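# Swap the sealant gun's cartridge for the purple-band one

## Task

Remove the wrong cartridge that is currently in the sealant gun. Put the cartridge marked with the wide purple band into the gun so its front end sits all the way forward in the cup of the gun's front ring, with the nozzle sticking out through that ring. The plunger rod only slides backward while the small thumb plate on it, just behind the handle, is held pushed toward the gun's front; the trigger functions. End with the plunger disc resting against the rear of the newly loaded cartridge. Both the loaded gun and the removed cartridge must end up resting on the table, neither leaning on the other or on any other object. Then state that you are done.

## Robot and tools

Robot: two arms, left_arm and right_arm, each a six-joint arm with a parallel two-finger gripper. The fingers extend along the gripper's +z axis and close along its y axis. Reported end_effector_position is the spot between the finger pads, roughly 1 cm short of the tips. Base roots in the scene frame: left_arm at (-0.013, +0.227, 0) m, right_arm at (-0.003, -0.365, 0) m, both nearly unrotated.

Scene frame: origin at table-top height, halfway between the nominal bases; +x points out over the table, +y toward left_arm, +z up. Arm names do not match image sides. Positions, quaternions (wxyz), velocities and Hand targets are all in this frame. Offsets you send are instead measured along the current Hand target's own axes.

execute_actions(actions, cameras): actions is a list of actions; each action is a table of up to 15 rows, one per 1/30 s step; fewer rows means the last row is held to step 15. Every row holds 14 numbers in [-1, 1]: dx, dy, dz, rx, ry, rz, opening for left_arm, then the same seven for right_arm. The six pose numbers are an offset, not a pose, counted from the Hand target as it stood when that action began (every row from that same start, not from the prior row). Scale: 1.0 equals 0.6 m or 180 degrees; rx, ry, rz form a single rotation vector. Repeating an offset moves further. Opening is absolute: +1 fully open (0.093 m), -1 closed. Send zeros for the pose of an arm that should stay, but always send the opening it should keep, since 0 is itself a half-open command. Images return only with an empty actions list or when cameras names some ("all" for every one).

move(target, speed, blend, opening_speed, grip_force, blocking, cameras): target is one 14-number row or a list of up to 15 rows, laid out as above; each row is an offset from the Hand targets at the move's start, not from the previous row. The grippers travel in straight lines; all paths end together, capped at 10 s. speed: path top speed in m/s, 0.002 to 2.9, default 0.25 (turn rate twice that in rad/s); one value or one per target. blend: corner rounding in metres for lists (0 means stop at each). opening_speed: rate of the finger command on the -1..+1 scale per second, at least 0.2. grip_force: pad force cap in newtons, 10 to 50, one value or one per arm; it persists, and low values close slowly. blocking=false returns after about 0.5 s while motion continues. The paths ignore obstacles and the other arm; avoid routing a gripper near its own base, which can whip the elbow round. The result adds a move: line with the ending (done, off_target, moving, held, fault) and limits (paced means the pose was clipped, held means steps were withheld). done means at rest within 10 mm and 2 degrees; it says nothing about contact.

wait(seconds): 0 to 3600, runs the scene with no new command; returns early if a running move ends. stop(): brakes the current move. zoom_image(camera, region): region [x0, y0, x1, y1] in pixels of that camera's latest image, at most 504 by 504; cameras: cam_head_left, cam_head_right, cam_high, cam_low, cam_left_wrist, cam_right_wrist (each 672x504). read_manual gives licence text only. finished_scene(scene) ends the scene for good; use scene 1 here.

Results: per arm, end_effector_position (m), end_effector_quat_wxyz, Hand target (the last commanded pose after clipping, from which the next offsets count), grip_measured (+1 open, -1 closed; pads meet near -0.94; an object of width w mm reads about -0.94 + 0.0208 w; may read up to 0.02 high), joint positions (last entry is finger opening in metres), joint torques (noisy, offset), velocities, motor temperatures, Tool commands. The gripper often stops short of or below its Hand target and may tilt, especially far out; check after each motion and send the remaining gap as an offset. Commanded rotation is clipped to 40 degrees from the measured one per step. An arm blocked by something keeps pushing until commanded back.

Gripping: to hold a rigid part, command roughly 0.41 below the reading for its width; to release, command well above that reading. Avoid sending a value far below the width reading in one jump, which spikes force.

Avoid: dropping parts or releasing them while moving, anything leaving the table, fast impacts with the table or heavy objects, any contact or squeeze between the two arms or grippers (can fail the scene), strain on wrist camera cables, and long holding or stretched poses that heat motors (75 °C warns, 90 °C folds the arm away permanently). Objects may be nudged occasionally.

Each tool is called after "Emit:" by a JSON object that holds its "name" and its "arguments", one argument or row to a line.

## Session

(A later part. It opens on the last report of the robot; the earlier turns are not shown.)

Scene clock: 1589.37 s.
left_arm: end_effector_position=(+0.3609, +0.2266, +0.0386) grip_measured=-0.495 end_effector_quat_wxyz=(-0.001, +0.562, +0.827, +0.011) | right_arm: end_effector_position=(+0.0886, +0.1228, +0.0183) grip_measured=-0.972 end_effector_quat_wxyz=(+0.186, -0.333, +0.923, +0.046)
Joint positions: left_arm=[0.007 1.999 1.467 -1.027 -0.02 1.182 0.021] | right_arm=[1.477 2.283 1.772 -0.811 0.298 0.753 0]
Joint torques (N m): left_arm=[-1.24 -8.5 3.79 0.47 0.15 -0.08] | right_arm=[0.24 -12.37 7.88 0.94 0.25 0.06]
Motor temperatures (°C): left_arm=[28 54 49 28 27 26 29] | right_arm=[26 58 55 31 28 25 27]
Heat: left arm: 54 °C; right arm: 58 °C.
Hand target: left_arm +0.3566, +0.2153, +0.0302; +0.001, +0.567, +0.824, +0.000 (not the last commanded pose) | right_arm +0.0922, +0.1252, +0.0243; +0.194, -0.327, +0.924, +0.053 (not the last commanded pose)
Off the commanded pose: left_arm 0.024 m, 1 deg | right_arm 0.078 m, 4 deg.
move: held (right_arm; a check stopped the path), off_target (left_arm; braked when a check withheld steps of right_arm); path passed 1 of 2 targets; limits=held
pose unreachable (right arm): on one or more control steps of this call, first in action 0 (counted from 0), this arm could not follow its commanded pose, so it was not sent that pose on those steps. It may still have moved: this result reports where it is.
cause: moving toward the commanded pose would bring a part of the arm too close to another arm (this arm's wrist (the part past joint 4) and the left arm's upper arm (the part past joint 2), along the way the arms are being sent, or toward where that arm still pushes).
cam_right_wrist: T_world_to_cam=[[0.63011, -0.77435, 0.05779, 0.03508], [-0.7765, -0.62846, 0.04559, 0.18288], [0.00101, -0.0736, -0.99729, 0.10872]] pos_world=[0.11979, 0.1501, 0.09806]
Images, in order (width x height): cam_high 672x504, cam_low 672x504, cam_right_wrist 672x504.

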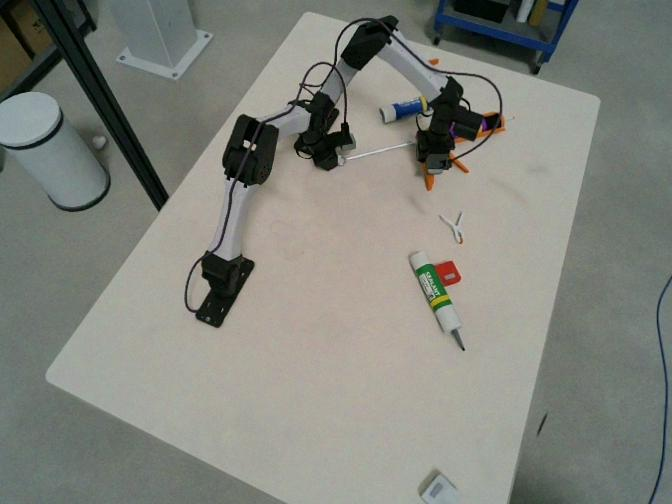

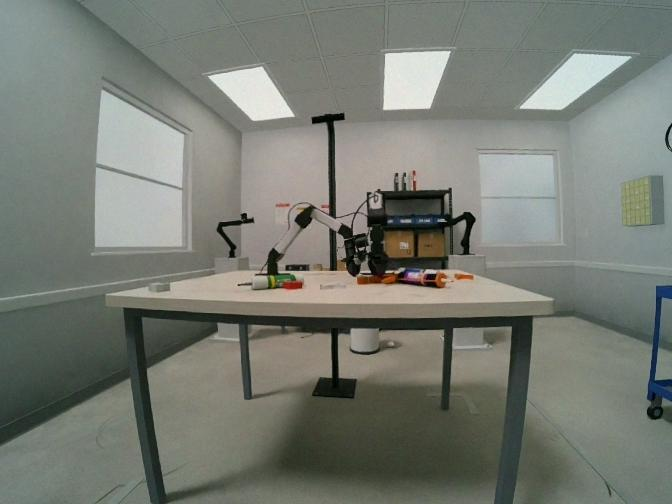

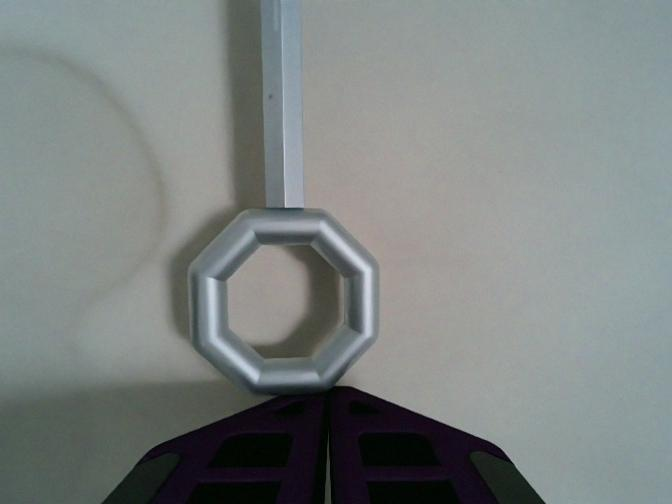

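Emit:
{"name": "move", "arguments": {
  "target": [-0.03,-0.1,0,0,0,0,-0.8,0,0,0,0,0,0,-1],
  "speed": 0.06,
  "cameras": ["cam_high","cam_right_wrist","cam_low"]
}}

Emit:
{"name": "zoom_image", "arguments": {
  "camera": "cam_high",
  "region": [320, 80, 520, 200]
}}

Scene clock: 1604.73 s.
left_arm: end_effector_position=(+0.3463, +0.2015, +0.0377) grip_measured=-0.487 end_effector_quat_wxyz=(+0.033, +0.575, +0.815, +0.061) | right_arm: end_effector_position=(+0.0714, +0.1173, +0.0176) grip_measured=-0.972 end_effector_quat_wxyz=(+0.168, -0.350, +0.921, +0.040)
Joint positions: left_arm=[-0.088 1.861 1.263 -0.856 -0.074 1.126 0.022] | right_arm=[1.504 2.276 1.77 -0.847 0.274 0.753 0]
Joint torques (N m): left_arm=[-3.07 -8.9 2.88 -0.38 0.64 -0.68] | right_arm=[-1.89 -12 7.9 1.22 0.5 0.07]
Motor temperatures (°C): left_arm=[28 55 46 28 27 26 30] | right_arm=[26 64 54 31 28 25 28]
Heat: left arm: 55 °C; right arm: 64 °C.
Hand target: left_arm +0.3070, +0.1770, +0.0302; +0.001, +0.567, +0.824, +0.000 | right_arm +0.0922, +0.1252, +0.0243; +0.194, -0.327, +0.924, +0.053
Off the commanded pose: left_arm 0.047 m, 8 deg | right_arm 0.023 m, 4 deg.
move: off_target (left_arm)
cam_right_wrist: T_world_to_cam=[[0.65598, -0.75205, 0.06414, 0.03713], [-0.75445, -0.65082, 0.08504, 0.16648], [-0.02221, -0.10417, -0.99431, 0.11276]] pos_world=[0.10375, 0.14802, 0.09558]
Images, in order (width x height): cam_high 672x504, cam_low 672x504, cam_right_wrist 672x504.

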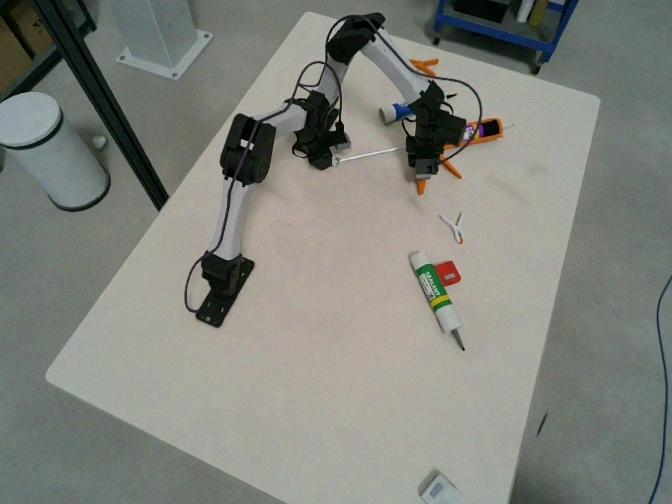

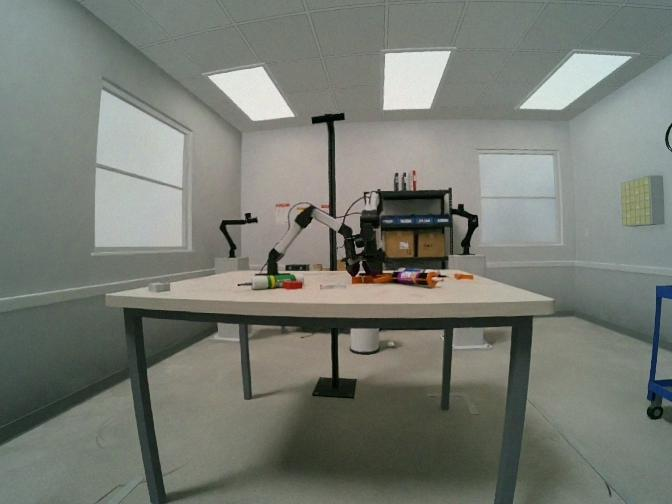

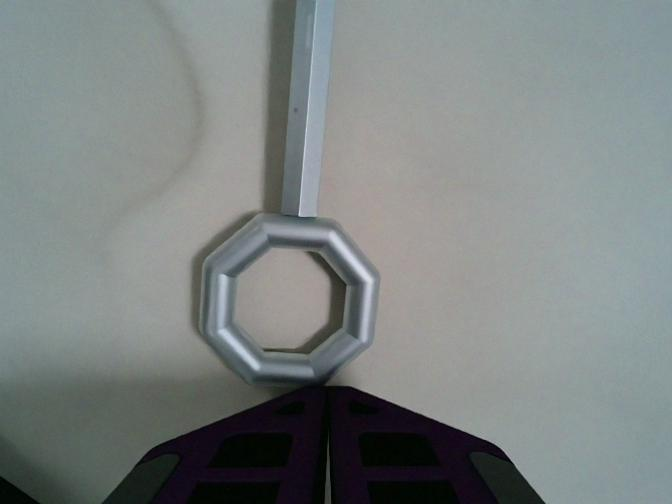

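Scaled by 2.520 from the camera's image (finer frame: 960x720).

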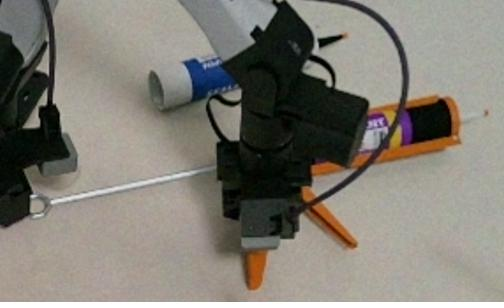

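Emit:
{"name": "move", "arguments": {
  "target": [
    [0.02,0.08,0,0,0,0,0.3,0.03,0,-0.05,0,0,0,-1],
    [0.02,0.08,-0.2,0,0,0,0.9,0.1,-0.5,-0.35,0,0,0,-1]
  ],
  "cameras": ["cam_left_wrist","cam_high"]
}}

Emit:
{"name": "zoom_image", "arguments": {
  "camera": "cam_high",
  "region": [320, 80, 520, 200]
}}

Scene clock: 1617.63 s.
left_arm: end_effector_position=(+0.3436, +0.2068, +0.1336) grip_measured=+0.898 end_effector_quat_wxyz=(-0.024, +0.562, +0.827, -0.002) | right_arm: end_effector_position=(+0.1692, -0.1925, +0.1893) grip_measured=-0.972 end_effector_quat_wxyz=(+0.184, -0.323, +0.928, +0.042)
Joint positions: left_arm=[-0.05 1.944 1.769 -1.44 -0.022 1.125 0.088] | right_arm=[0.853 1.149 1.151 -1.208 0.11 0.171 0]
Joint torques (N m): left_arm=[0.29 -10.3 9.4 0.03 0.17 0.13] | right_arm=[-0.42 -3.22 11.77 0.93 -0.18 -0.16]
Motor temperatures (°C): left_arm=[29 56 45 28 27 27 29] | right_arm=[26 64 54 30 28 25 28]
Heat: left arm: 56 °C; right arm: 64 °C.
Hand target: left_arm +0.3474, +0.2054, +0.1502; +0.001, +0.567, +0.824, +0.000 | right_arm +0.1688, -0.1914, +0.2022; +0.194, -0.327, +0.924, +0.053
Off the commanded pose: left_arm 0.017 m, 3 deg | right_arm 0.013 m, 2 deg.
move: off_target (left_arm, right_arm); target 2's new opening was sent with left_arm's hand 0.017 m and 3 deg from that target
cam_left_wrist: T_world_to_cam=[[-0.93794, -0.34634, 0.01763, 0.39411], [-0.29808, 0.83115, 0.46941, -0.09362], [-0.17722, 0.43502, -0.88281, 0.17768]] pos_world=[0.37324, 0.13702, 0.19386]
Images, in order (width x height): cam_high 672x504, cam_left_wrist 672x504.

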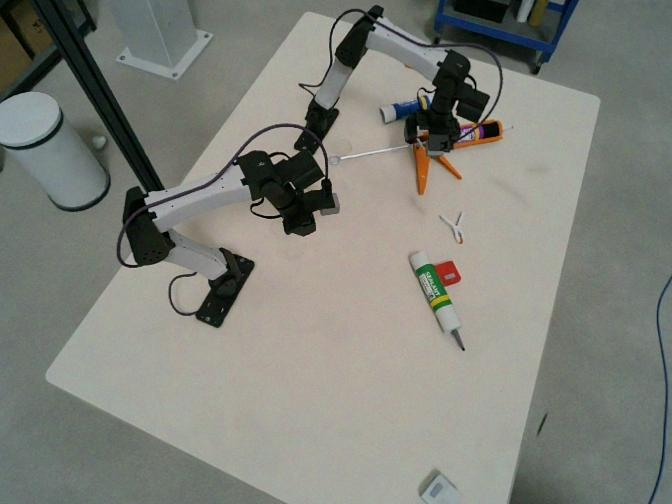

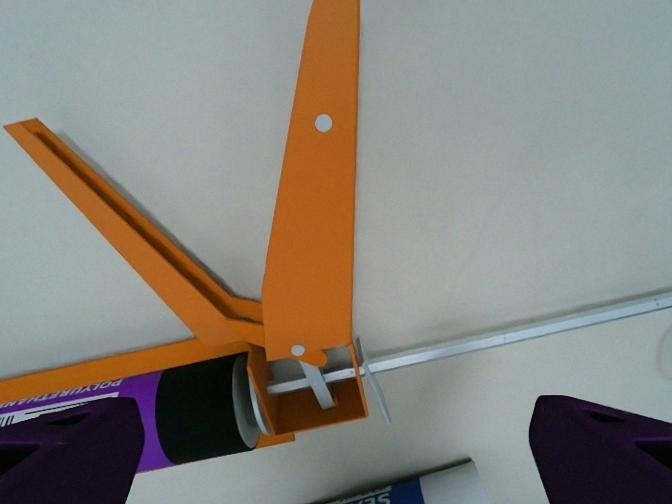

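Scaled by 2.520 from the camera's image (finer frame: 960x720).

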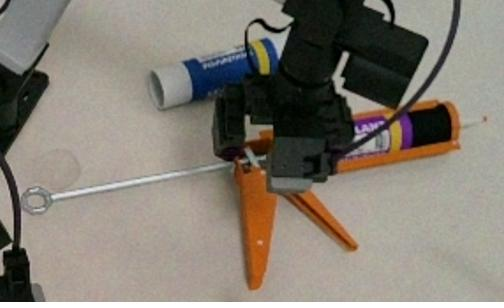

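Emit:
{"name": "zoom_image", "arguments": {
  "camera": "cam_left_wrist",
  "region": [180, 320, 400, 480]
}}

Emit:
{"name": "zoom_image", "arguments": {
  "camera": "cam_high",
  "region": [470, 100, 530, 150]
}}

Scaled by 2.291 from the camera's image (finer frame: 960x720).

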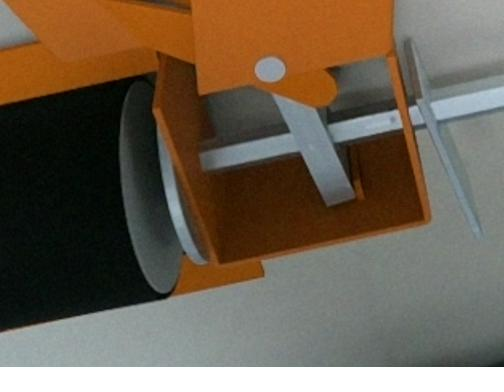

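Scaled by 8.400 from the camera's image (finer frame: 960x720).

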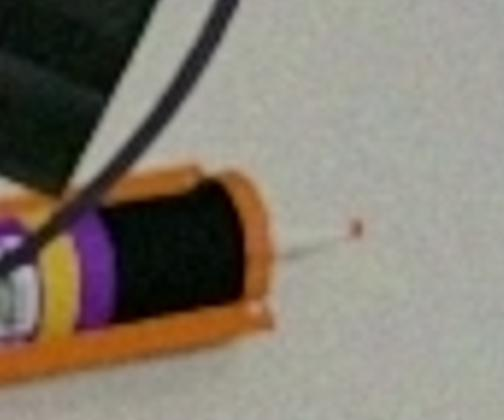

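Emit:
{"name": "move", "arguments": {
  "target": [
    [0.041,0.055,0.05,0,0,0,1,0,0,0,0,0,0,-1],
    [0.041,0.055,0.2,0,0,0,1,0,0,0,0,0,0,-1]
  ],
  "speed": 0.12,
  "blend": [0.02,0]
}}

Emit:
{"name": "move", "arguments": {
  "target": [0,0,0,0,0,0,-0.3,0,0,0,0,0,0,-1],
  "opening_speed": 0.6,
  "cameras": ["cam_left_wrist","cam_high"]
}}

Scene clock: 1643.37 s.
left_arm: end_effector_position=(+0.3592, +0.2395, +0.0426) grip_measured=+1.000 end_effector_quat_wxyz=(-0.016, +0.562, +0.827, +0.000) | right_arm: end_effector_position=(+0.1692, -0.1925, +0.1893) grip_measured=-0.972 end_effector_quat_wxyz=(+0.184, -0.323, +0.928, +0.042)
Joint positions: left_arm=[0.042 2.024 1.519 -1.093 -0.019 1.218 0.093] | right_arm=[0.853 1.149 1.151 -1.208 0.11 0.171 0]
Joint torques (N m): left_arm=[0.59 -6.99 5.08 0.83 0.14 0.12] | right_arm=[-0.49 -3.14 11.79 0.92 -0.18 -0.15]
Motor temperatures (°C): left_arm=[28 60 48 27 27 26 29] | right_arm=[26 55 57 30 28 25 28]
Heat: left arm: 60 °C; right arm: 57 °C.
Hand target: left_arm +0.3696, +0.2402, +0.0303; +0.001, +0.567, +0.824, +0.000 | right_arm +0.1688, -0.1914, +0.2022; +0.194, -0.327, +0.924, +0.053
Off the commanded pose: left_arm 0.016 m, 2 deg | right_arm 0.013 m, 2 deg.
move: off_target (left_arm)

Scene clock: 1646.67 s.
left_arm: end_effector_position=(+0.3558, +0.2339, +0.0364) grip_measured=-0.297 end_effector_quat_wxyz=(-0.014, +0.565, +0.825, -0.015) | right_arm: end_effector_position=(+0.1692, -0.1925, +0.1893) grip_measured=-0.972 end_effector_quat_wxyz=(+0.184, -0.323, +0.928, +0.042)
Joint positions: left_arm=[0.039 2.03 1.502 -1.084 0.007 1.223 0.031] | right_arm=[0.853 1.149 1.151 -1.208 0.11 0.171 0]
Joint velocities: left_arm=[0.027 0.012 0.007 0.022 -0.066 0.007 0.018] | right_arm=[within noise]
Joint torques (N m): left_arm=[0.61 -7.49 6.58 0.71 -0.06 0.09] | right_arm=[-0.5 -3.21 11.82 0.94 -0.18 -0.14]
Motor temperatures (°C): left_arm=[28 59 47 28 27 26 29] | right_arm=[26 54 58 30 28 25 28]
Heat: left arm: 59 °C; right arm: 58 °C.
Hand target: left_arm +0.3696, +0.2402, +0.0303; +0.001, +0.567, +0.824, +0.000 | right_arm +0.1688, -0.1914, +0.2022; +0.194, -0.327, +0.924, +0.053
Off the commanded pose: left_arm 0.016 m, 2 deg | right_arm 0.013 m, 2 deg.
move: done
cam_left_wrist: T_world_to_cam=[[-0.94066, -0.33823, 0.02759, 0.4153], [-0.2922, 0.84862, 0.44097, -0.07208], [-0.17256, 0.40674, -0.8971, 0.08768]] pos_world=[0.38473, 0.16597, 0.09899]
Images, in order (width x height): cam_high 672x504, cam_left_wrist 672x504.

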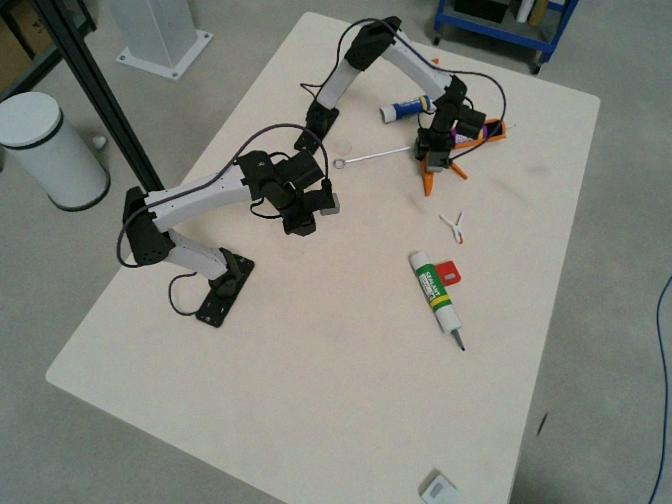

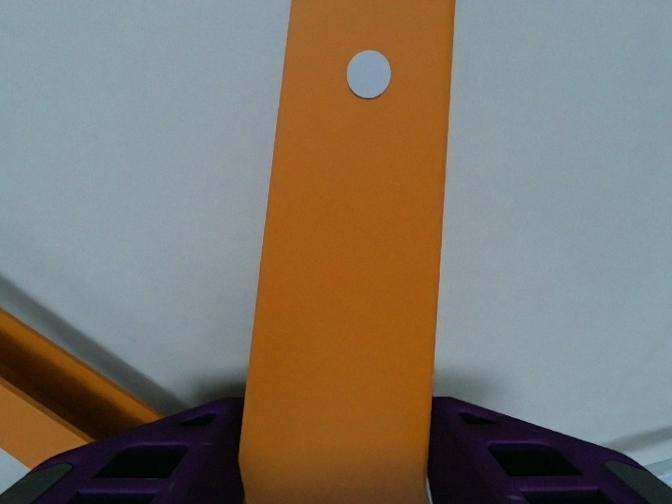

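Emit:
{"name": "move", "arguments": {
  "target": [
    [0,0,0,0,0,0,1,0,0,0,0,0,0,-1],
    [0,0,-0.09,0,0,0,1,0,0,0,0,0,0,-1],
    [0.033,0.035,-0.09,0,0,0,1,0,0,0,0,0,0,-1]
  ],
  "speed": 0.15,
  "cameras": ["cam_left_wrist"]
}}

Scene clock: 1660.43 s.
left_arm: end_effector_position=(+0.3758, +0.2647, +0.0811) grip_measured=+1.000 end_effector_quat_wxyz=(-0.002, +0.559, +0.829, -0.003) | right_arm: end_effector_position=(+0.1692, -0.1925, +0.1893) grip_measured=-0.972 end_effector_quat_wxyz=(+0.184, -0.323, +0.928, +0.042)
Joint positions: left_arm=[0.114 2.048 1.711 -1.241 0.001 1.283 0.093] | right_arm=[0.853 1.149 1.151 -1.208 0.11 0.171 0]
Joint torques (N m): left_arm=[0.23 -7.97 9.74 0.1 -0.07 0.13] | right_arm=[-0.49 -3.26 11.77 0.93 -0.18 -0.15]
Motor temperatures (°C): left_arm=[28 56 46 28 27 26 29] | right_arm=[26 51 59 30 28 25 28]
Heat: left arm: 56 °C; right arm: 59 °C.
Hand target: left_arm +0.3820, +0.2662, +0.0843; +0.001, +0.567, +0.824, +0.000 | right_arm +0.1688, -0.1914, +0.2022; +0.194, -0.327, +0.924, +0.053
Off the commanded pose: left_arm 0.007 m, 1 deg | right_arm 0.013 m, 2 deg.
move: done
cam_left_wrist: T_world_to_cam=[[-0.93577, -0.35255, -0.00634, 0.44795], [-0.31981, 0.84103, 0.43633, -0.09927], [-0.14849, 0.41033, -0.89977, 0.10883]] pos_world=[0.40359, 0.19676, 0.14407]

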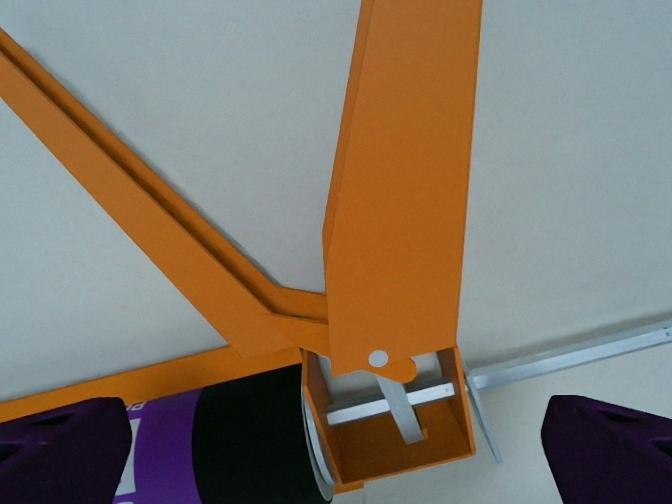

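Emit:
{"name": "move", "arguments": {
  "target": [0.008,0.004,0.076,0,0,0,1,0,0,0,0,0,0,-1],
  "speed": 0.1,
  "cameras": ["cam_left_wrist"]
}}

Emit:
{"name": "move", "arguments": {
  "target": [0,0,0,0,0,0,0.1,0,0,0,0,0,0,-1],
  "opening_speed": 0.6,
  "cameras": ["cam_left_wrist"]
}}

Scene clock: 1671.00 s.
left_arm: end_effector_position=(+0.3786, +0.2655, +0.0442) grip_measured=+1.000 end_effector_quat_wxyz=(-0.002, +0.564, +0.826, -0.003) | right_arm: end_effector_position=(+0.1692, -0.1925, +0.1893) grip_measured=-0.972 end_effector_quat_wxyz=(+0.184, -0.323, +0.928, +0.042)
Joint positions: left_arm=[0.116 2.084 1.616 -1.11 0.001 1.295 0.093] | right_arm=[0.853 1.149 1.151 -1.208 0.11 0.171 0]
Joint torques (N m): left_arm=[0.72 -8.21 6.39 0.44 -0.07 0.13] | right_arm=[-0.44 -3.21 11.73 0.93 -0.17 -0.14]
Motor temperatures (°C): left_arm=[28 54 48 27 27 26 29] | right_arm=[26 50 59 30 28 25 28]
Heat: left arm: 54 °C; right arm: 59 °C.
Hand target: left_arm +0.3826, +0.2715, +0.0387; +0.001, +0.567, +0.824, +0.000 | right_arm +0.1688, -0.1914, +0.2022; +0.194, -0.327, +0.924, +0.053
Off the commanded pose: left_arm 0.009 m, 1 deg | right_arm 0.013 m, 2 deg.
move: done
cam_left_wrist: T_world_to_cam=[[-0.93951, -0.34247, -0.00632, 0.44941], [-0.31076, 0.84448, 0.43621, -0.08734], [-0.14405, 0.41179, -0.89982, 0.0736]] pos_world=[0.40568, 0.19736, 0.10717]

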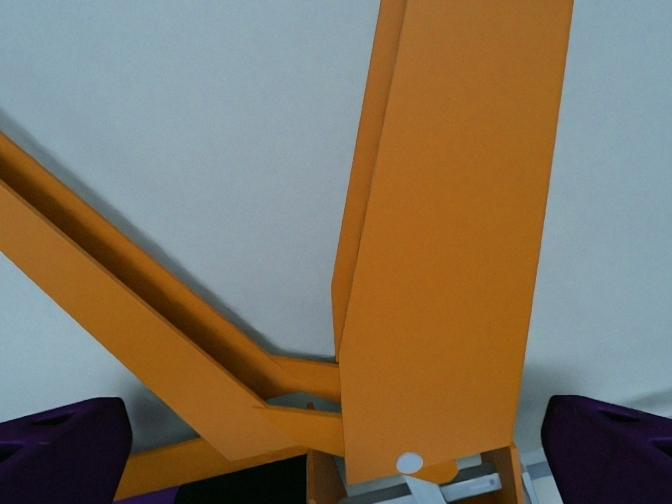

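Scene clock: 1673.17 s.
left_arm: end_effector_position=(+0.3739, +0.2632, +0.0439) grip_measured=+0.103 end_effector_quat_wxyz=(-0.008, +0.564, +0.826, -0.012) | right_arm: end_effector_position=(+0.1692, -0.1925, +0.1893) grip_measured=-0.972 end_effector_quat_wxyz=(+0.184, -0.323, +0.928, +0.042)
Joint positions: left_arm=[0.114 2.084 1.614 -1.129 0.009 1.295 0.05] | right_arm=[0.853 1.149 1.151 -1.208 0.11 0.171 0]
Joint torques (N m): left_arm=[0.73 -8.2 6.43 0.58 -0.06 0.13] | right_arm=[-0.49 -3.21 11.82 0.93 -0.18 -0.13]
Motor temperatures (°C): left_arm=[28 54 47 27 27 26 29] | right_arm=[26 49 59 30 28 25 28]
Heat: left arm: 54 °C; right arm: 59 °C.
Hand target: left_arm +0.3826, +0.2715, +0.0387; +0.001, +0.567, +0.824, +0.000 | right_arm +0.1688, -0.1914, +0.2022; +0.194, -0.327, +0.924, +0.053
Off the commanded pose: left_arm 0.013 m, 2 deg | right_arm 0.013 m, 2 deg.
move: done
cam_left_wrist: T_world_to_cam=[[-0.93989, -0.34115, 0.01489, 0.44306], [-0.3013, 0.84905, 0.43398, -0.09137], [-0.1607, 0.4034, -0.9008, 0.08219]] pos_world=[0.40211, 0.19557, 0.10709]

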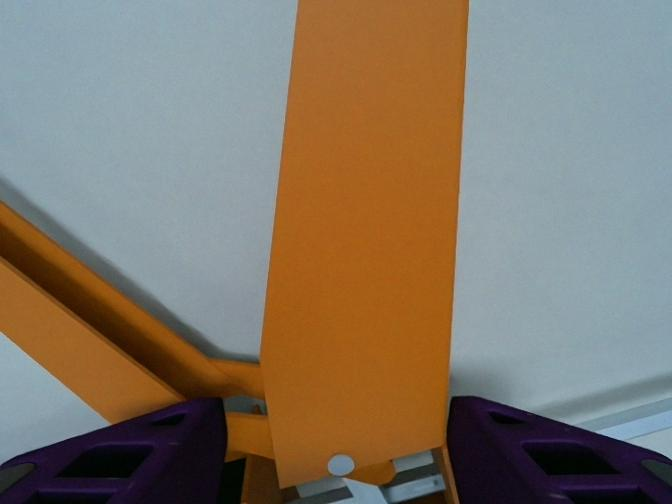

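Emit:
{"name": "move", "arguments": {
  "target": [
    [0,0,0,0,0,0,1,0,0,0,0,0,0,-1],
    [0,0,-0.05,0,0,0,1,0,0,0,0,0,0,-1],
    [-0.006,0.022,-0.05,0,0,0,1,0,0,0,0,0,0,-1],
    [-0.006,0.022,0.022,0,0,0,1,0,0,0,0,0,0,-1]
  ],
  "speed": 0.15,
  "cameras": ["cam_left_wrist"]
}}

Emit:
{"name": "move", "arguments": {
  "target": [0,0,0,0,0,0,0.1,0,0,0,0,0,0,-1],
  "opening_speed": 0.6,
  "cameras": ["cam_left_wrist"]
}}

Scene clock: 1690.87 s.
left_arm: end_effector_position=(+0.3916, +0.2698, +0.0306) grip_measured=+1.000 end_effector_quat_wxyz=(-0.001, +0.562, +0.827, -0.005) | right_arm: end_effector_position=(+0.1692, -0.1925, +0.1893) grip_measured=-0.972 end_effector_quat_wxyz=(+0.184, -0.323, +0.928, +0.042)
Joint positions: left_arm=[0.125 2.15 1.663 -1.093 0.006 1.3 0.093] | right_arm=[0.853 1.149 1.151 -1.208 0.11 0.171 0]
Joint torques (N m): left_arm=[0.59 -8.73 6.58 0.43 -0.12 0.1] | right_arm=[-0.49 -3.23 11.77 0.93 -0.17 -0.15]
Motor temperatures (°C): left_arm=[28 54 46 28 27 26 29] | right_arm=[26 47 60 30 28 25 28]
Heat: left arm: 54 °C; right arm: 60 °C.
Hand target: left_arm +0.3962, +0.2729, +0.0255; +0.001, +0.567, +0.824, +0.000 | right_arm +0.1688, -0.1914, +0.2022; +0.194, -0.327, +0.924, +0.053
Off the commanded pose: left_arm 0.008 m, 1 deg | right_arm 0.013 m, 2 deg.
move: done
cam_left_wrist: T_world_to_cam=[[-0.93792, -0.34684, -0.00374, 0.46351], [-0.31425, 0.84511, 0.43248, -0.07971], [-0.14684, 0.40681, -0.90163, 0.06407]] pos_world=[0.41909, 0.20206, 0.09398]

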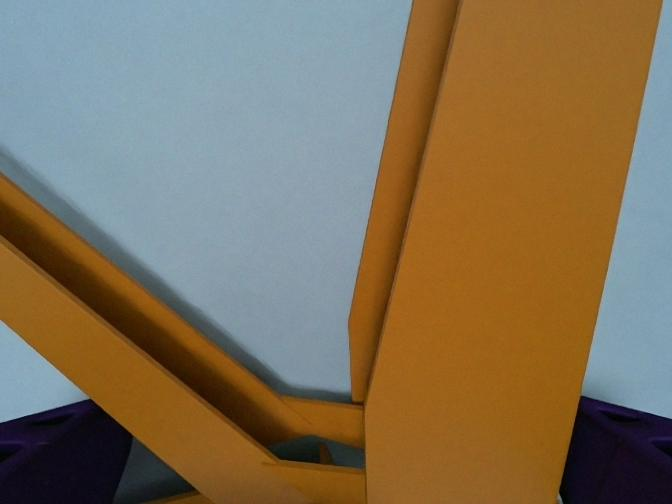

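Scene clock: 1694.07 s.
left_arm: end_effector_position=(+0.3906, +0.2692, +0.0307) grip_measured=+0.345 end_effector_quat_wxyz=(-0.005, +0.566, +0.825, -0.005) | right_arm: end_effector_position=(+0.1692, -0.1925, +0.1893) grip_measured=-0.972 end_effector_quat_wxyz=(+0.184, -0.323, +0.928, +0.042)
Joint positions: left_arm=[0.122 2.15 1.663 -1.098 0.001 1.306 0.062] | right_arm=[0.853 1.149 1.151 -1.208 0.11 0.171 0]
Joint torques (N m): left_arm=[0.53 -8.75 6.57 0.47 -0.07 0.09] | right_arm=[-0.47 -3.26 11.78 0.92 -0.17 -0.16]
Motor temperatures (°C): left_arm=[28 54 46 28 27 26 29] | right_arm=[26 47 60 30 28 25 28]
Heat: left arm: 54 °C; right arm: 60 °C.
Hand target: left_arm +0.3962, +0.2729, +0.0255; +0.001, +0.567, +0.824, +0.000 | right_arm +0.1688, -0.1914, +0.2022; +0.194, -0.327, +0.924, +0.053
Off the commanded pose: left_arm 0.008 m, 1 deg | right_arm 0.013 m, 2 deg.
move: done
cam_left_wrist: T_world_to_cam=[[-0.9411, -0.33811, -0.00036, 0.46116], [-0.30419, 0.84623, 0.43744, -0.08391], [-0.1476, 0.41179, -0.89925, 0.06306]] pos_world=[0.41779, 0.20096, 0.09357]

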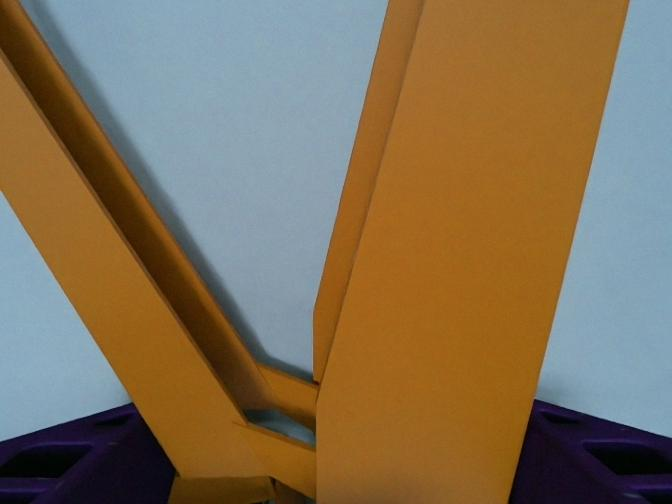

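Emit:
{"name": "move", "arguments": {
  "target": [0,0,0,0,0,0,-0.3,0,0,0,0,0,0,-1],
  "opening_speed": 1.0
}}

Emit:
{"name": "move", "arguments": {
  "target": [0,0,0,0,0,0,1,0,0,0,0,0,0,-1],
  "opening_speed": 1.5
}}

Emit:
{"name": "move", "arguments": {
  "target": [0,0,0,0,0,0,-0.3,0,0,0,0,0,0,-1],
  "opening_speed": 1.0
}}

Emit:
{"name": "move", "arguments": {
  "target": [
    [0,0,0,0,0,0,1,0,0,0,0,0,0,-1],
    [-0.03,-0.04,-0.16,0,0,0,1,0,0,0,0,0,0,-1]
  ],
  "cameras": ["cam_left_wrist","cam_high"]
}}

Emit:
{"name": "zoom_image", "arguments": {
  "camera": "cam_high",
  "region": [320, 80, 530, 200]
}}

Scene clock: 1703.73 s.
left_arm: end_effector_position=(+0.3906, +0.2692, +0.0307) grip_measured=+0.337 end_effector_quat_wxyz=(-0.005, +0.566, +0.824, -0.005) | right_arm: end_effector_position=(+0.1692, -0.1925, +0.1893) grip_measured=-0.972 end_effector_quat_wxyz=(+0.184, -0.323, +0.928, +0.042)
Joint positions: left_arm=[0.122 2.15 1.663 -1.098 0.001 1.307 0.061] | right_arm=[0.853 1.149 1.151 -1.208 0.11 0.171 0]
Joint torques (N m): left_arm=[0.54 -8.73 6.57 0.47 -0.07 0.09] | right_arm=[-0.47 -3.28 11.79 0.93 -0.19 -0.16]
Motor temperatures (°C): left_arm=[28 53 45 28 27 26 29] | right_arm=[26 46 60 30 28 25 28]
Heat: left arm: 53 °C; right arm: 60 °C.
Hand target: left_arm +0.3962, +0.2729, +0.0255; +0.001, +0.567, +0.824, +0.000 | right_arm +0.1688, -0.1914, +0.2022; +0.194, -0.327, +0.924, +0.053
Off the commanded pose: left_arm 0.008 m, 1 deg | right_arm 0.013 m, 2 deg.
move: done

Scene clock: 1705.67 s.
left_arm: end_effector_position=(+0.3923, +0.2703, +0.0306) grip_measured=+1.000 end_effector_quat_wxyz=(-0.002, +0.563, +0.826, -0.002) | right_arm: end_effector_position=(+0.1692, -0.1925, +0.1893) grip_measured=-0.972 end_effector_quat_wxyz=(+0.184, -0.323, +0.928, +0.042)
Joint positions: left_arm=[0.123 2.15 1.663 -1.09 0 1.301 0.093] | right_arm=[0.853 1.149 1.151 -1.208 0.11 0.171 0]
Joint torques (N m): left_arm=[0.32 -8.75 6.58 0.4 -0.06 0.09] | right_arm=[-0.47 -3.21 11.77 0.92 -0.19 -0.15]
Motor temperatures (°C): left_arm=[28 53 45 28 27 26 29] | right_arm=[26 46 60 30 28 25 28]
Heat: left arm: 53 °C; right arm: 60 °C.
Hand target: left_arm +0.3962, +0.2729, +0.0255; +0.001, +0.567, +0.824, +0.000 | right_arm +0.1688, -0.1914, +0.2022; +0.194, -0.327, +0.924, +0.053
Off the commanded pose: left_arm 0.007 m, 1 deg | right_arm 0.013 m, 2 deg.
move: done

Scene clock: 1708.50 s.
left_arm: end_effector_position=(+0.3946, +0.2681, +0.0297) grip_measured=+0.014 end_effector_quat_wxyz=(+0.002, +0.571, +0.821, +0.000) | right_arm: end_effector_position=(+0.1692, -0.1925, +0.1893) grip_measured=-0.972 end_effector_quat_wxyz=(+0.184, -0.323, +0.928, +0.042)
Joint positions: left_arm=[0.119 2.151 1.662 -1.079 0.003 1.315 0.046] | right_arm=[0.853 1.149 1.151 -1.208 0.11 0.171 0]
Joint torques (N m): left_arm=[0.62 -8.84 6.65 0.31 -0.09 0.02] | right_arm=[-0.49 -3.21 11.75 0.92 -0.18 -0.17]
Motor temperatures (°C): left_arm=[28 54 45 28 27 26 29] | right_arm=[26 46 60 30 28 25 28]
Heat: left arm: 54 °C; right arm: 60 °C.
Hand target: left_arm +0.3962, +0.2729, +0.0255; +0.001, +0.567, +0.824, +0.000 | right_arm +0.1688, -0.1914, +0.2022; +0.194, -0.327, +0.924, +0.053
Off the commanded pose: left_arm 0.007 m, 1 deg | right_arm 0.013 m, 2 deg.
move: done

Scene clock: 1711.23 s.
left_arm: end_effector_position=(+0.3748, +0.2520, +0.1058) grip_measured=+1.000 end_effector_quat_wxyz=(-0.018, +0.566, +0.824, -0.008) | right_arm: end_effector_position=(+0.1692, -0.1925, +0.1893) grip_measured=-0.972 end_effector_quat_wxyz=(+0.184, -0.323, +0.928, +0.042)
Joint positions: left_arm=[0.077 2.068 1.838 -1.38 -0.009 1.261 0.093] | right_arm=[0.853 1.149 1.151 -1.208 0.11 0.171 0]
Joint torques (N m): left_arm=[-0.43 -10.81 9.42 0.04 0.04 -0.1] | right_arm=[-0.5 -3.22 11.84 0.94 -0.19 -0.16]
Motor temperatures (°C): left_arm=[28 55 45 28 27 26 29] | right_arm=[26 46 60 30 28 25 28]
Heat: left arm: 55 °C; right arm: 60 °C.
Hand target: left_arm +0.3801, +0.2475, +0.1215; +0.001, +0.567, +0.824, +0.000 | right_arm +0.1688, -0.1914, +0.2022; +0.194, -0.327, +0.924, +0.053
Off the commanded pose: left_arm 0.017 m, 2 deg | right_arm 0.013 m, 2 deg.
move: off_target (left_arm)
cam_left_wrist: T_world_to_cam=[[-0.94092, -0.33795, 0.02151, 0.43808], [-0.29203, 0.84194, 0.45371, -0.11222], [-0.17144, 0.42062, -0.89089, 0.14118]] pos_world=[0.40363, 0.18315, 0.16727]
Images, in order (width x height): cam_high 672x504, cam_left_wrist 672x504.

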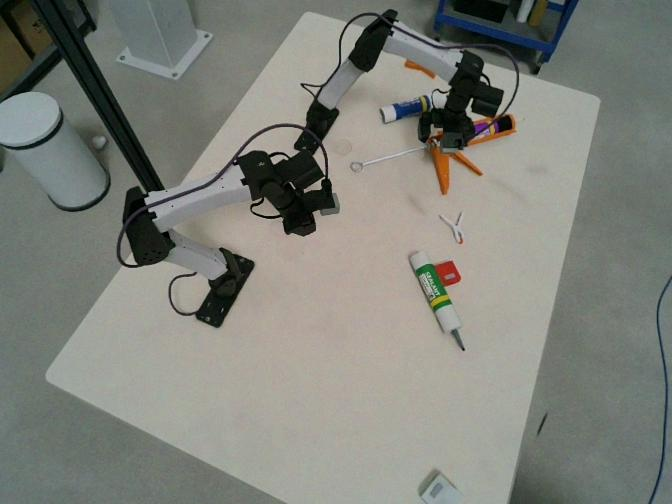

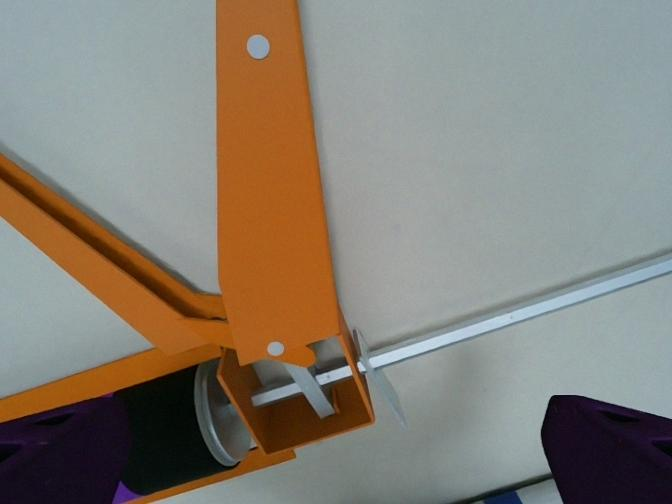

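Scaled by 2.400 from the camera's image (finer frame: 960x720).

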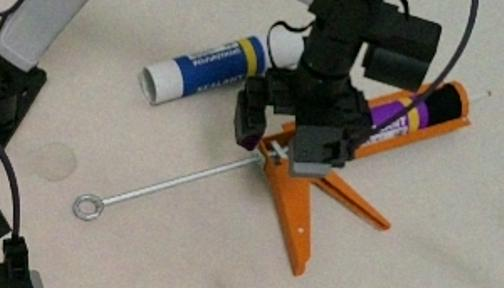

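Emit:
{"name": "zoom_image", "arguments": {
  "camera": "cam_left_wrist",
  "region": [130, 330, 350, 490]
}}

Emit:
{"name": "zoom_image", "arguments": {
  "camera": "cam_high",
  "region": [470, 100, 530, 150]
}}

Scaled by 2.291 from the camera's image (finer frame: 960x720).

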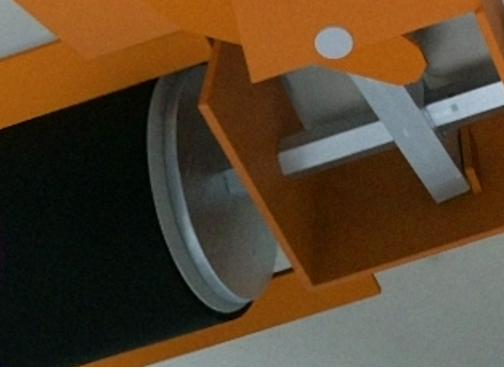

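Scaled by 8.400 from the camera's image (finer frame: 960x720).

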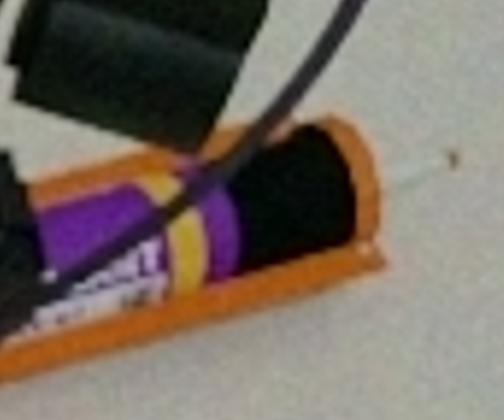

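Emit:
{"name": "move", "arguments": {
  "target": [
    [0.022,0.05,0.02,0,0,0,1,0,0,0,0,0,0,-1],
    [0.022,0.05,0.16,0,0,0,1,0,0,0,0,0,0,-1]
  ],
  "speed": 0.12,
  "cameras": ["cam_left_wrist"]
}}

Emit:
{"name": "move", "arguments": {
  "target": [0,0,0,0,0,0,-0.3,0,0,0,0,0,0,-1],
  "opening_speed": 1.0,
  "cameras": ["cam_left_wrist"]
}}

Scene clock: 1732.57 s.
left_arm: end_effector_position=(+0.3944, +0.2676, +0.0433) grip_measured=+1.000 end_effector_quat_wxyz=(-0.010, +0.563, +0.826, -0.003) | right_arm: end_effector_position=(+0.1692, -0.1925, +0.1893) grip_measured=-0.972 end_effector_quat_wxyz=(+0.184, -0.323, +0.928, +0.042)
Joint positions: left_arm=[0.112 2.159 1.729 -1.161 -0.009 1.29 0.093] | right_arm=[0.853 1.149 1.151 -1.208 0.11 0.171 0]
Joint torques (N m): left_arm=[0.23 -7.71 4.38 0.91 0.04 0.11] | right_arm=[-0.51 -3.22 11.86 0.91 -0.17 -0.18]
Motor temperatures (°C): left_arm=[28 61 45 27 27 26 29] | right_arm=[26 45 61 30 28 25 28]
Heat: left arm: 61 °C; right arm: 61 °C.
Hand target: left_arm +0.4036, +0.2705, +0.0255; +0.001, +0.567, +0.824, +0.000 | right_arm +0.1688, -0.1914, +0.2022; +0.194, -0.327, +0.924, +0.053
Off the commanded pose: left_arm 0.020 m, 1 deg | right_arm 0.013 m, 2 deg.
move: off_target (left_arm)
cam_left_wrist: T_world_to_cam=[[-0.93906, -0.34375, 0.00283, 0.46475], [-0.30606, 0.83981, 0.44837, -0.08504], [-0.15651, 0.42018, -0.89384, 0.0767]] pos_world=[0.4224, 0.19894, 0.10537]

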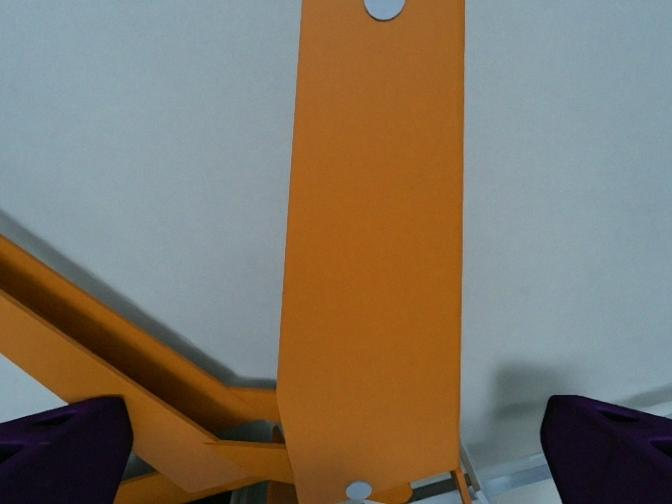

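Scene clock: 1734.87 s.
left_arm: end_effector_position=(+0.3922, +0.2648, +0.0347) grip_measured=-0.279 end_effector_quat_wxyz=(-0.010, +0.564, +0.826, -0.012) | right_arm: end_effector_position=(+0.1692, -0.1925, +0.1893) grip_measured=-0.972 end_effector_quat_wxyz=(+0.184, -0.323, +0.928, +0.042)
Joint positions: left_arm=[0.112 2.167 1.706 -1.141 0.006 1.292 0.032] | right_arm=[0.853 1.149 1.151 -1.208 0.11 0.171 0]
Joint torques (N m): left_arm=[0.25 -8.12 6.57 0.68 -0.06 0.1] | right_arm=[-0.51 -3.15 11.78 0.93 -0.17 -0.14]
Motor temperatures (°C): left_arm=[28 60 45 27 27 26 29] | right_arm=[26 45 61 30 28 25 28]
Heat: left arm: 60 °C; right arm: 61 °C.
Hand target: left_arm +0.4036, +0.2705, +0.0255; +0.001, +0.567, +0.824, +0.000 | right_arm +0.1688, -0.1914, +0.2022; +0.194, -0.327, +0.924, +0.053
Off the commanded pose: left_arm 0.016 m, 2 deg | right_arm 0.013 m, 2 deg.
move: done
cam_left_wrist: T_world_to_cam=[[-0.93935, -0.34254, 0.0171, 0.46103], [-0.30103, 0.84737, 0.43743, -0.08298], [-0.16433, 0.40575, -0.89909, 0.07682]] pos_world=[0.42072, 0.19707, 0.09748]

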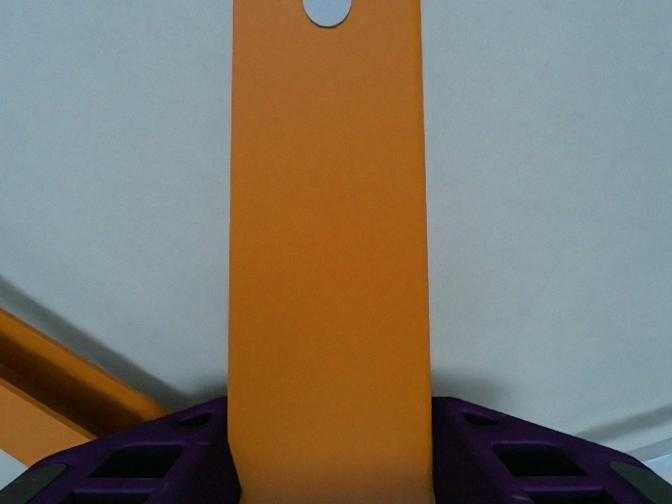

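Emit:
{"name": "move", "arguments": {
  "target": [
    [0,0,0,0,0,0,1,0,0,0,0,0,0,-1],
    [0,0,-0.06,0,0,0,1,0,0,0,0,0,0,-1],
    [0.0,0.02,-0.06,0,0,0,1,0,0,0,0,0,0,-1],
    [0.0,0.02,0.012,0,0,0,1,0,0,0,0,0,0,-1]
  ],
  "speed": 0.15,
  "cameras": ["cam_left_wrist"]
}}

Emit:
{"name": "move", "arguments": {
  "target": [0,0,0,0,0,0,-0.3,0,0,0,0,0,0,-1],
  "opening_speed": 1.0,
  "cameras": ["cam_left_wrist"]
}}

Emit:
{"name": "move", "arguments": {
  "target": [
    [0,0,0,0,0,0,1,0,0,0,0,0,0,-1],
    [-0.03,-0.04,-0.18,0,0,0,1,0,0,0,0,0,0,-1]
  ],
  "cameras": ["cam_left_wrist","cam_high"]
}}

Emit:
{"name": "zoom_image", "arguments": {
  "camera": "cam_left_wrist",
  "region": [100, 300, 350, 500]
}}

Scene clock: 1750.07 s.
left_arm: end_effector_position=(+0.4093, +0.2689, +0.0415) grip_measured=+1.000 end_effector_quat_wxyz=(-0.002, +0.565, +0.825, +0.001) | right_arm: end_effector_position=(+0.1692, -0.1925, +0.1893) grip_measured=-0.972 end_effector_quat_wxyz=(+0.184, -0.323, +0.928, +0.042)
Joint positions: left_arm=[0.114 2.203 1.794 -1.162 -0.005 1.297 0.093] | right_arm=[0.853 1.149 1.151 -1.208 0.11 0.171 0]
Joint torques (N m): left_arm=[0.72 -7.42 3.78 0.91 -0.01 0.11] | right_arm=[-0.47 -3.26 11.78 0.93 -0.18 -0.16]
Motor temperatures (°C): left_arm=[28 56 46 28 27 26 29] | right_arm=[26 44 61 30 28 25 28]
Heat: left arm: 56 °C; right arm: 61 °C.
Hand target: left_arm +0.4148, +0.2748, +0.0183; +0.001, +0.567, +0.824, +0.000 | right_arm +0.1688, -0.1914, +0.2022; +0.194, -0.327, +0.924, +0.053
Off the commanded pose: left_arm 0.025 m, 0 deg | right_arm 0.013 m, 2 deg.
move: off_target (left_arm)
cam_left_wrist: T_world_to_cam=[[-0.94052, -0.33945, -0.01378, 0.47936], [-0.31052, 0.8425, 0.4402, -0.07922], [-0.13782, 0.4183, -0.89779, 0.06983]] pos_world=[0.43587, 0.20025, 0.10416]

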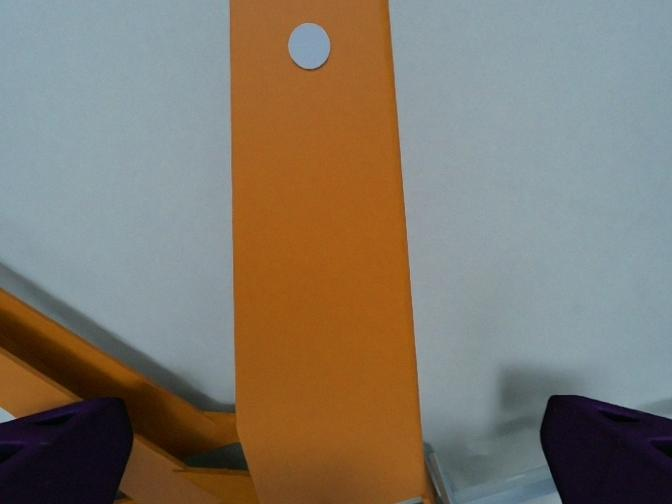

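Scene clock: 1752.33 s.
left_arm: end_effector_position=(+0.4109, +0.2666, +0.0272) grip_measured=-0.276 end_effector_quat_wxyz=(+0.001, +0.566, +0.824, -0.003) | right_arm: end_effector_position=(+0.1692, -0.1925, +0.1893) grip_measured=-0.972 end_effector_quat_wxyz=(+0.184, -0.323, +0.928, +0.042)
Joint positions: left_arm=[0.112 2.222 1.766 -1.118 0.006 1.298 0.032] | right_arm=[0.853 1.149 1.151 -1.208 0.11 0.171 0]
Joint torques (N m): left_arm=[0.8 -8.66 6.56 0.46 -0.03 0.13] | right_arm=[-0.53 -3.19 11.81 0.93 -0.18 -0.16]
Motor temperatures (°C): left_arm=[28 56 46 28 27 26 29] | right_arm=[26 44 61 30 28 25 28]
Heat: left arm: 56 °C; right arm: 61 °C.
Hand target: left_arm +0.4148, +0.2748, +0.0183; +0.001, +0.567, +0.824, +0.000 | right_arm +0.1688, -0.1914, +0.2022; +0.194, -0.327, +0.924, +0.053
Off the commanded pose: left_arm 0.013 m, 0 deg | right_arm 0.013 m, 2 deg.
move: done
cam_left_wrist: T_world_to_cam=[[-0.94155, -0.33675, -0.0096, 0.47945], [-0.30775, 0.84818, 0.43115, -0.07294], [-0.13705, 0.4089, -0.90223, 0.06054]] pos_world=[0.43727, 0.19857, 0.09067]

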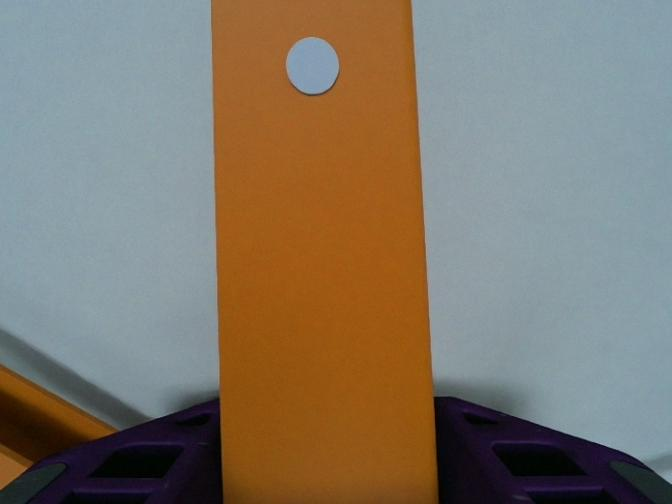

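Scene clock: 1755.27 s.
left_arm: end_effector_position=(+0.3940, +0.2513, +0.1123) grip_measured=+1.000 end_effector_quat_wxyz=(-0.013, +0.566, +0.824, -0.011) | right_arm: end_effector_position=(+0.1692, -0.1925, +0.1893) grip_measured=-0.972 end_effector_quat_wxyz=(+0.184, -0.323, +0.928, +0.042)
Joint positions: left_arm=[0.077 2.151 1.992 -1.446 0.001 1.263 0.093] | right_arm=[0.853 1.149 1.151 -1.208 0.11 0.171 0]
Joint torques (N m): left_arm=[-0.38 -11 9.4 0.04 -0.08 -0.1] | right_arm=[-0.47 -3.23 11.74 0.93 -0.17 -0.16]
Motor temperatures (°C): left_arm=[28 57 46 28 27 26 29] | right_arm=[26 44 61 30 28 25 28]
Heat: left arm: 57 °C; right arm: 61 °C.
Hand target: left_arm +0.3986, +0.2495, +0.1263; +0.001, +0.567, +0.824, +0.000 | right_arm +0.1688, -0.1914, +0.2022; +0.194, -0.327, +0.924, +0.053
Off the commanded pose: left_arm 0.015 m, 2 deg | right_arm 0.013 m, 2 deg.
move: off_target (left_arm)
cam_left_wrist: T_world_to_cam=[[-0.94141, -0.33667, 0.02017, 0.45568], [-0.2934, 0.84697, 0.44335, -0.10859], [-0.16635, 0.41146, -0.89612, 0.15146]] pos_world=[0.42232, 0.18306, 0.17468]
Images, in order (width x height): cam_high 672x504, cam_left_wrist 672x504.

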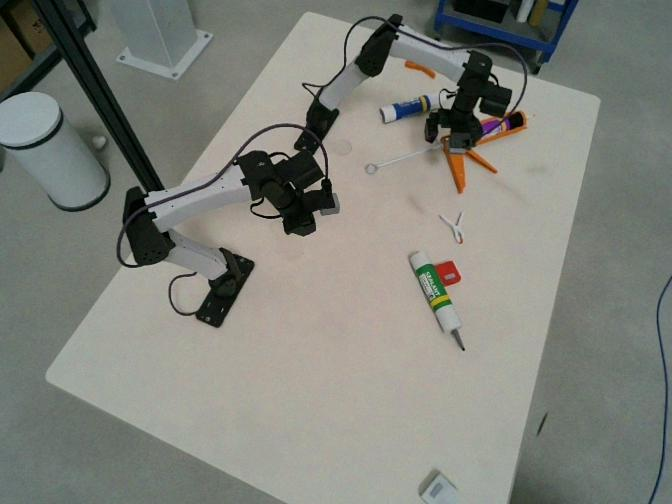

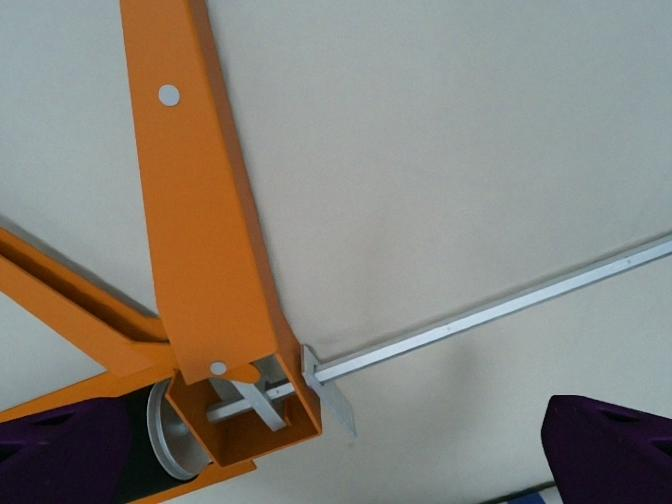

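Scaled by 2.016 from the camera's image (finer frame: 960x720).

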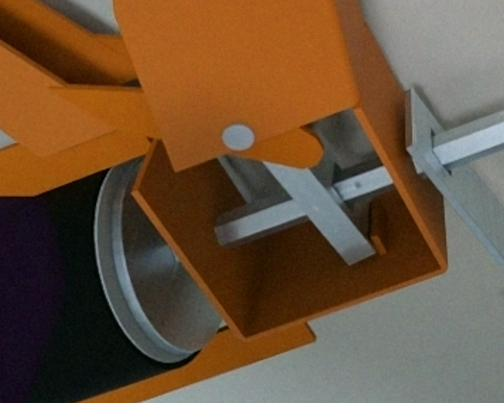

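Emit:
{"name": "move", "arguments": {
  "target": [
    [0.064,0.127,0.03,0,0,-0.065,1,0,0,0,0,0,0,-1],
    [0.064,0.127,0.17,0,0,-0.065,1,0,0,0,0,0,0,-1]
  ],
  "speed": 0.12,
  "cameras": ["cam_left_wrist"]
}}

Scene clock: 1779.27 s.
left_arm: end_effector_position=(+0.4434, +0.3087, +0.0421) grip_measured=+1.000 end_effector_quat_wxyz=(-0.011, +0.483, +0.876, -0.013) | right_arm: end_effector_position=(+0.1692, -0.1925, +0.1893) grip_measured=-0.972 end_effector_quat_wxyz=(+0.184, -0.323, +0.928, +0.042)
Joint positions: left_arm=[0.197 2.427 2.179 -1.356 0.007 1.186 0.093] | right_arm=[0.853 1.149 1.151 -1.208 0.11 0.171 0]
Joint torques (N m): left_arm=[0.38 -9.7 4.66 0.96 -0.07 -0.11] | right_arm=[-0.47 -3.17 11.78 0.93 -0.17 -0.15]
Motor temperatures (°C): left_arm=[28 61 49 27 27 26 28] | right_arm=[26 44 62 30 28 25 28]
Heat: left arm: 61 °C; right arm: 62 °C.
Hand target: left_arm +0.4562, +0.3126, +0.0244; +0.001, +0.480, +0.877, +0.000 | right_arm +0.1688, -0.1914, +0.2022; +0.194, -0.327, +0.924, +0.053
Off the commanded pose: left_arm 0.022 m, 2 deg | right_arm 0.013 m, 2 deg.
move: off_target (left_arm)
cam_left_wrist: T_world_to_cam=[[-0.85761, -0.5139, 0.02015, 0.54053], [-0.45394, 0.77481, 0.44, -0.01796], [-0.24173, 0.36821, -0.89777, 0.11994]] pos_world=[0.4844, 0.24753, 0.10468]

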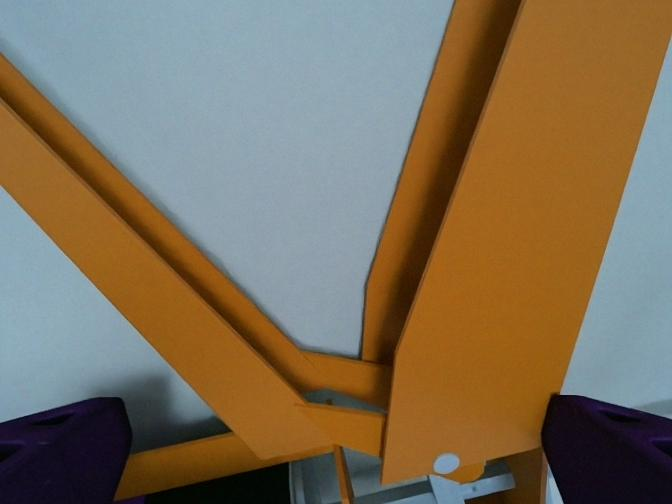

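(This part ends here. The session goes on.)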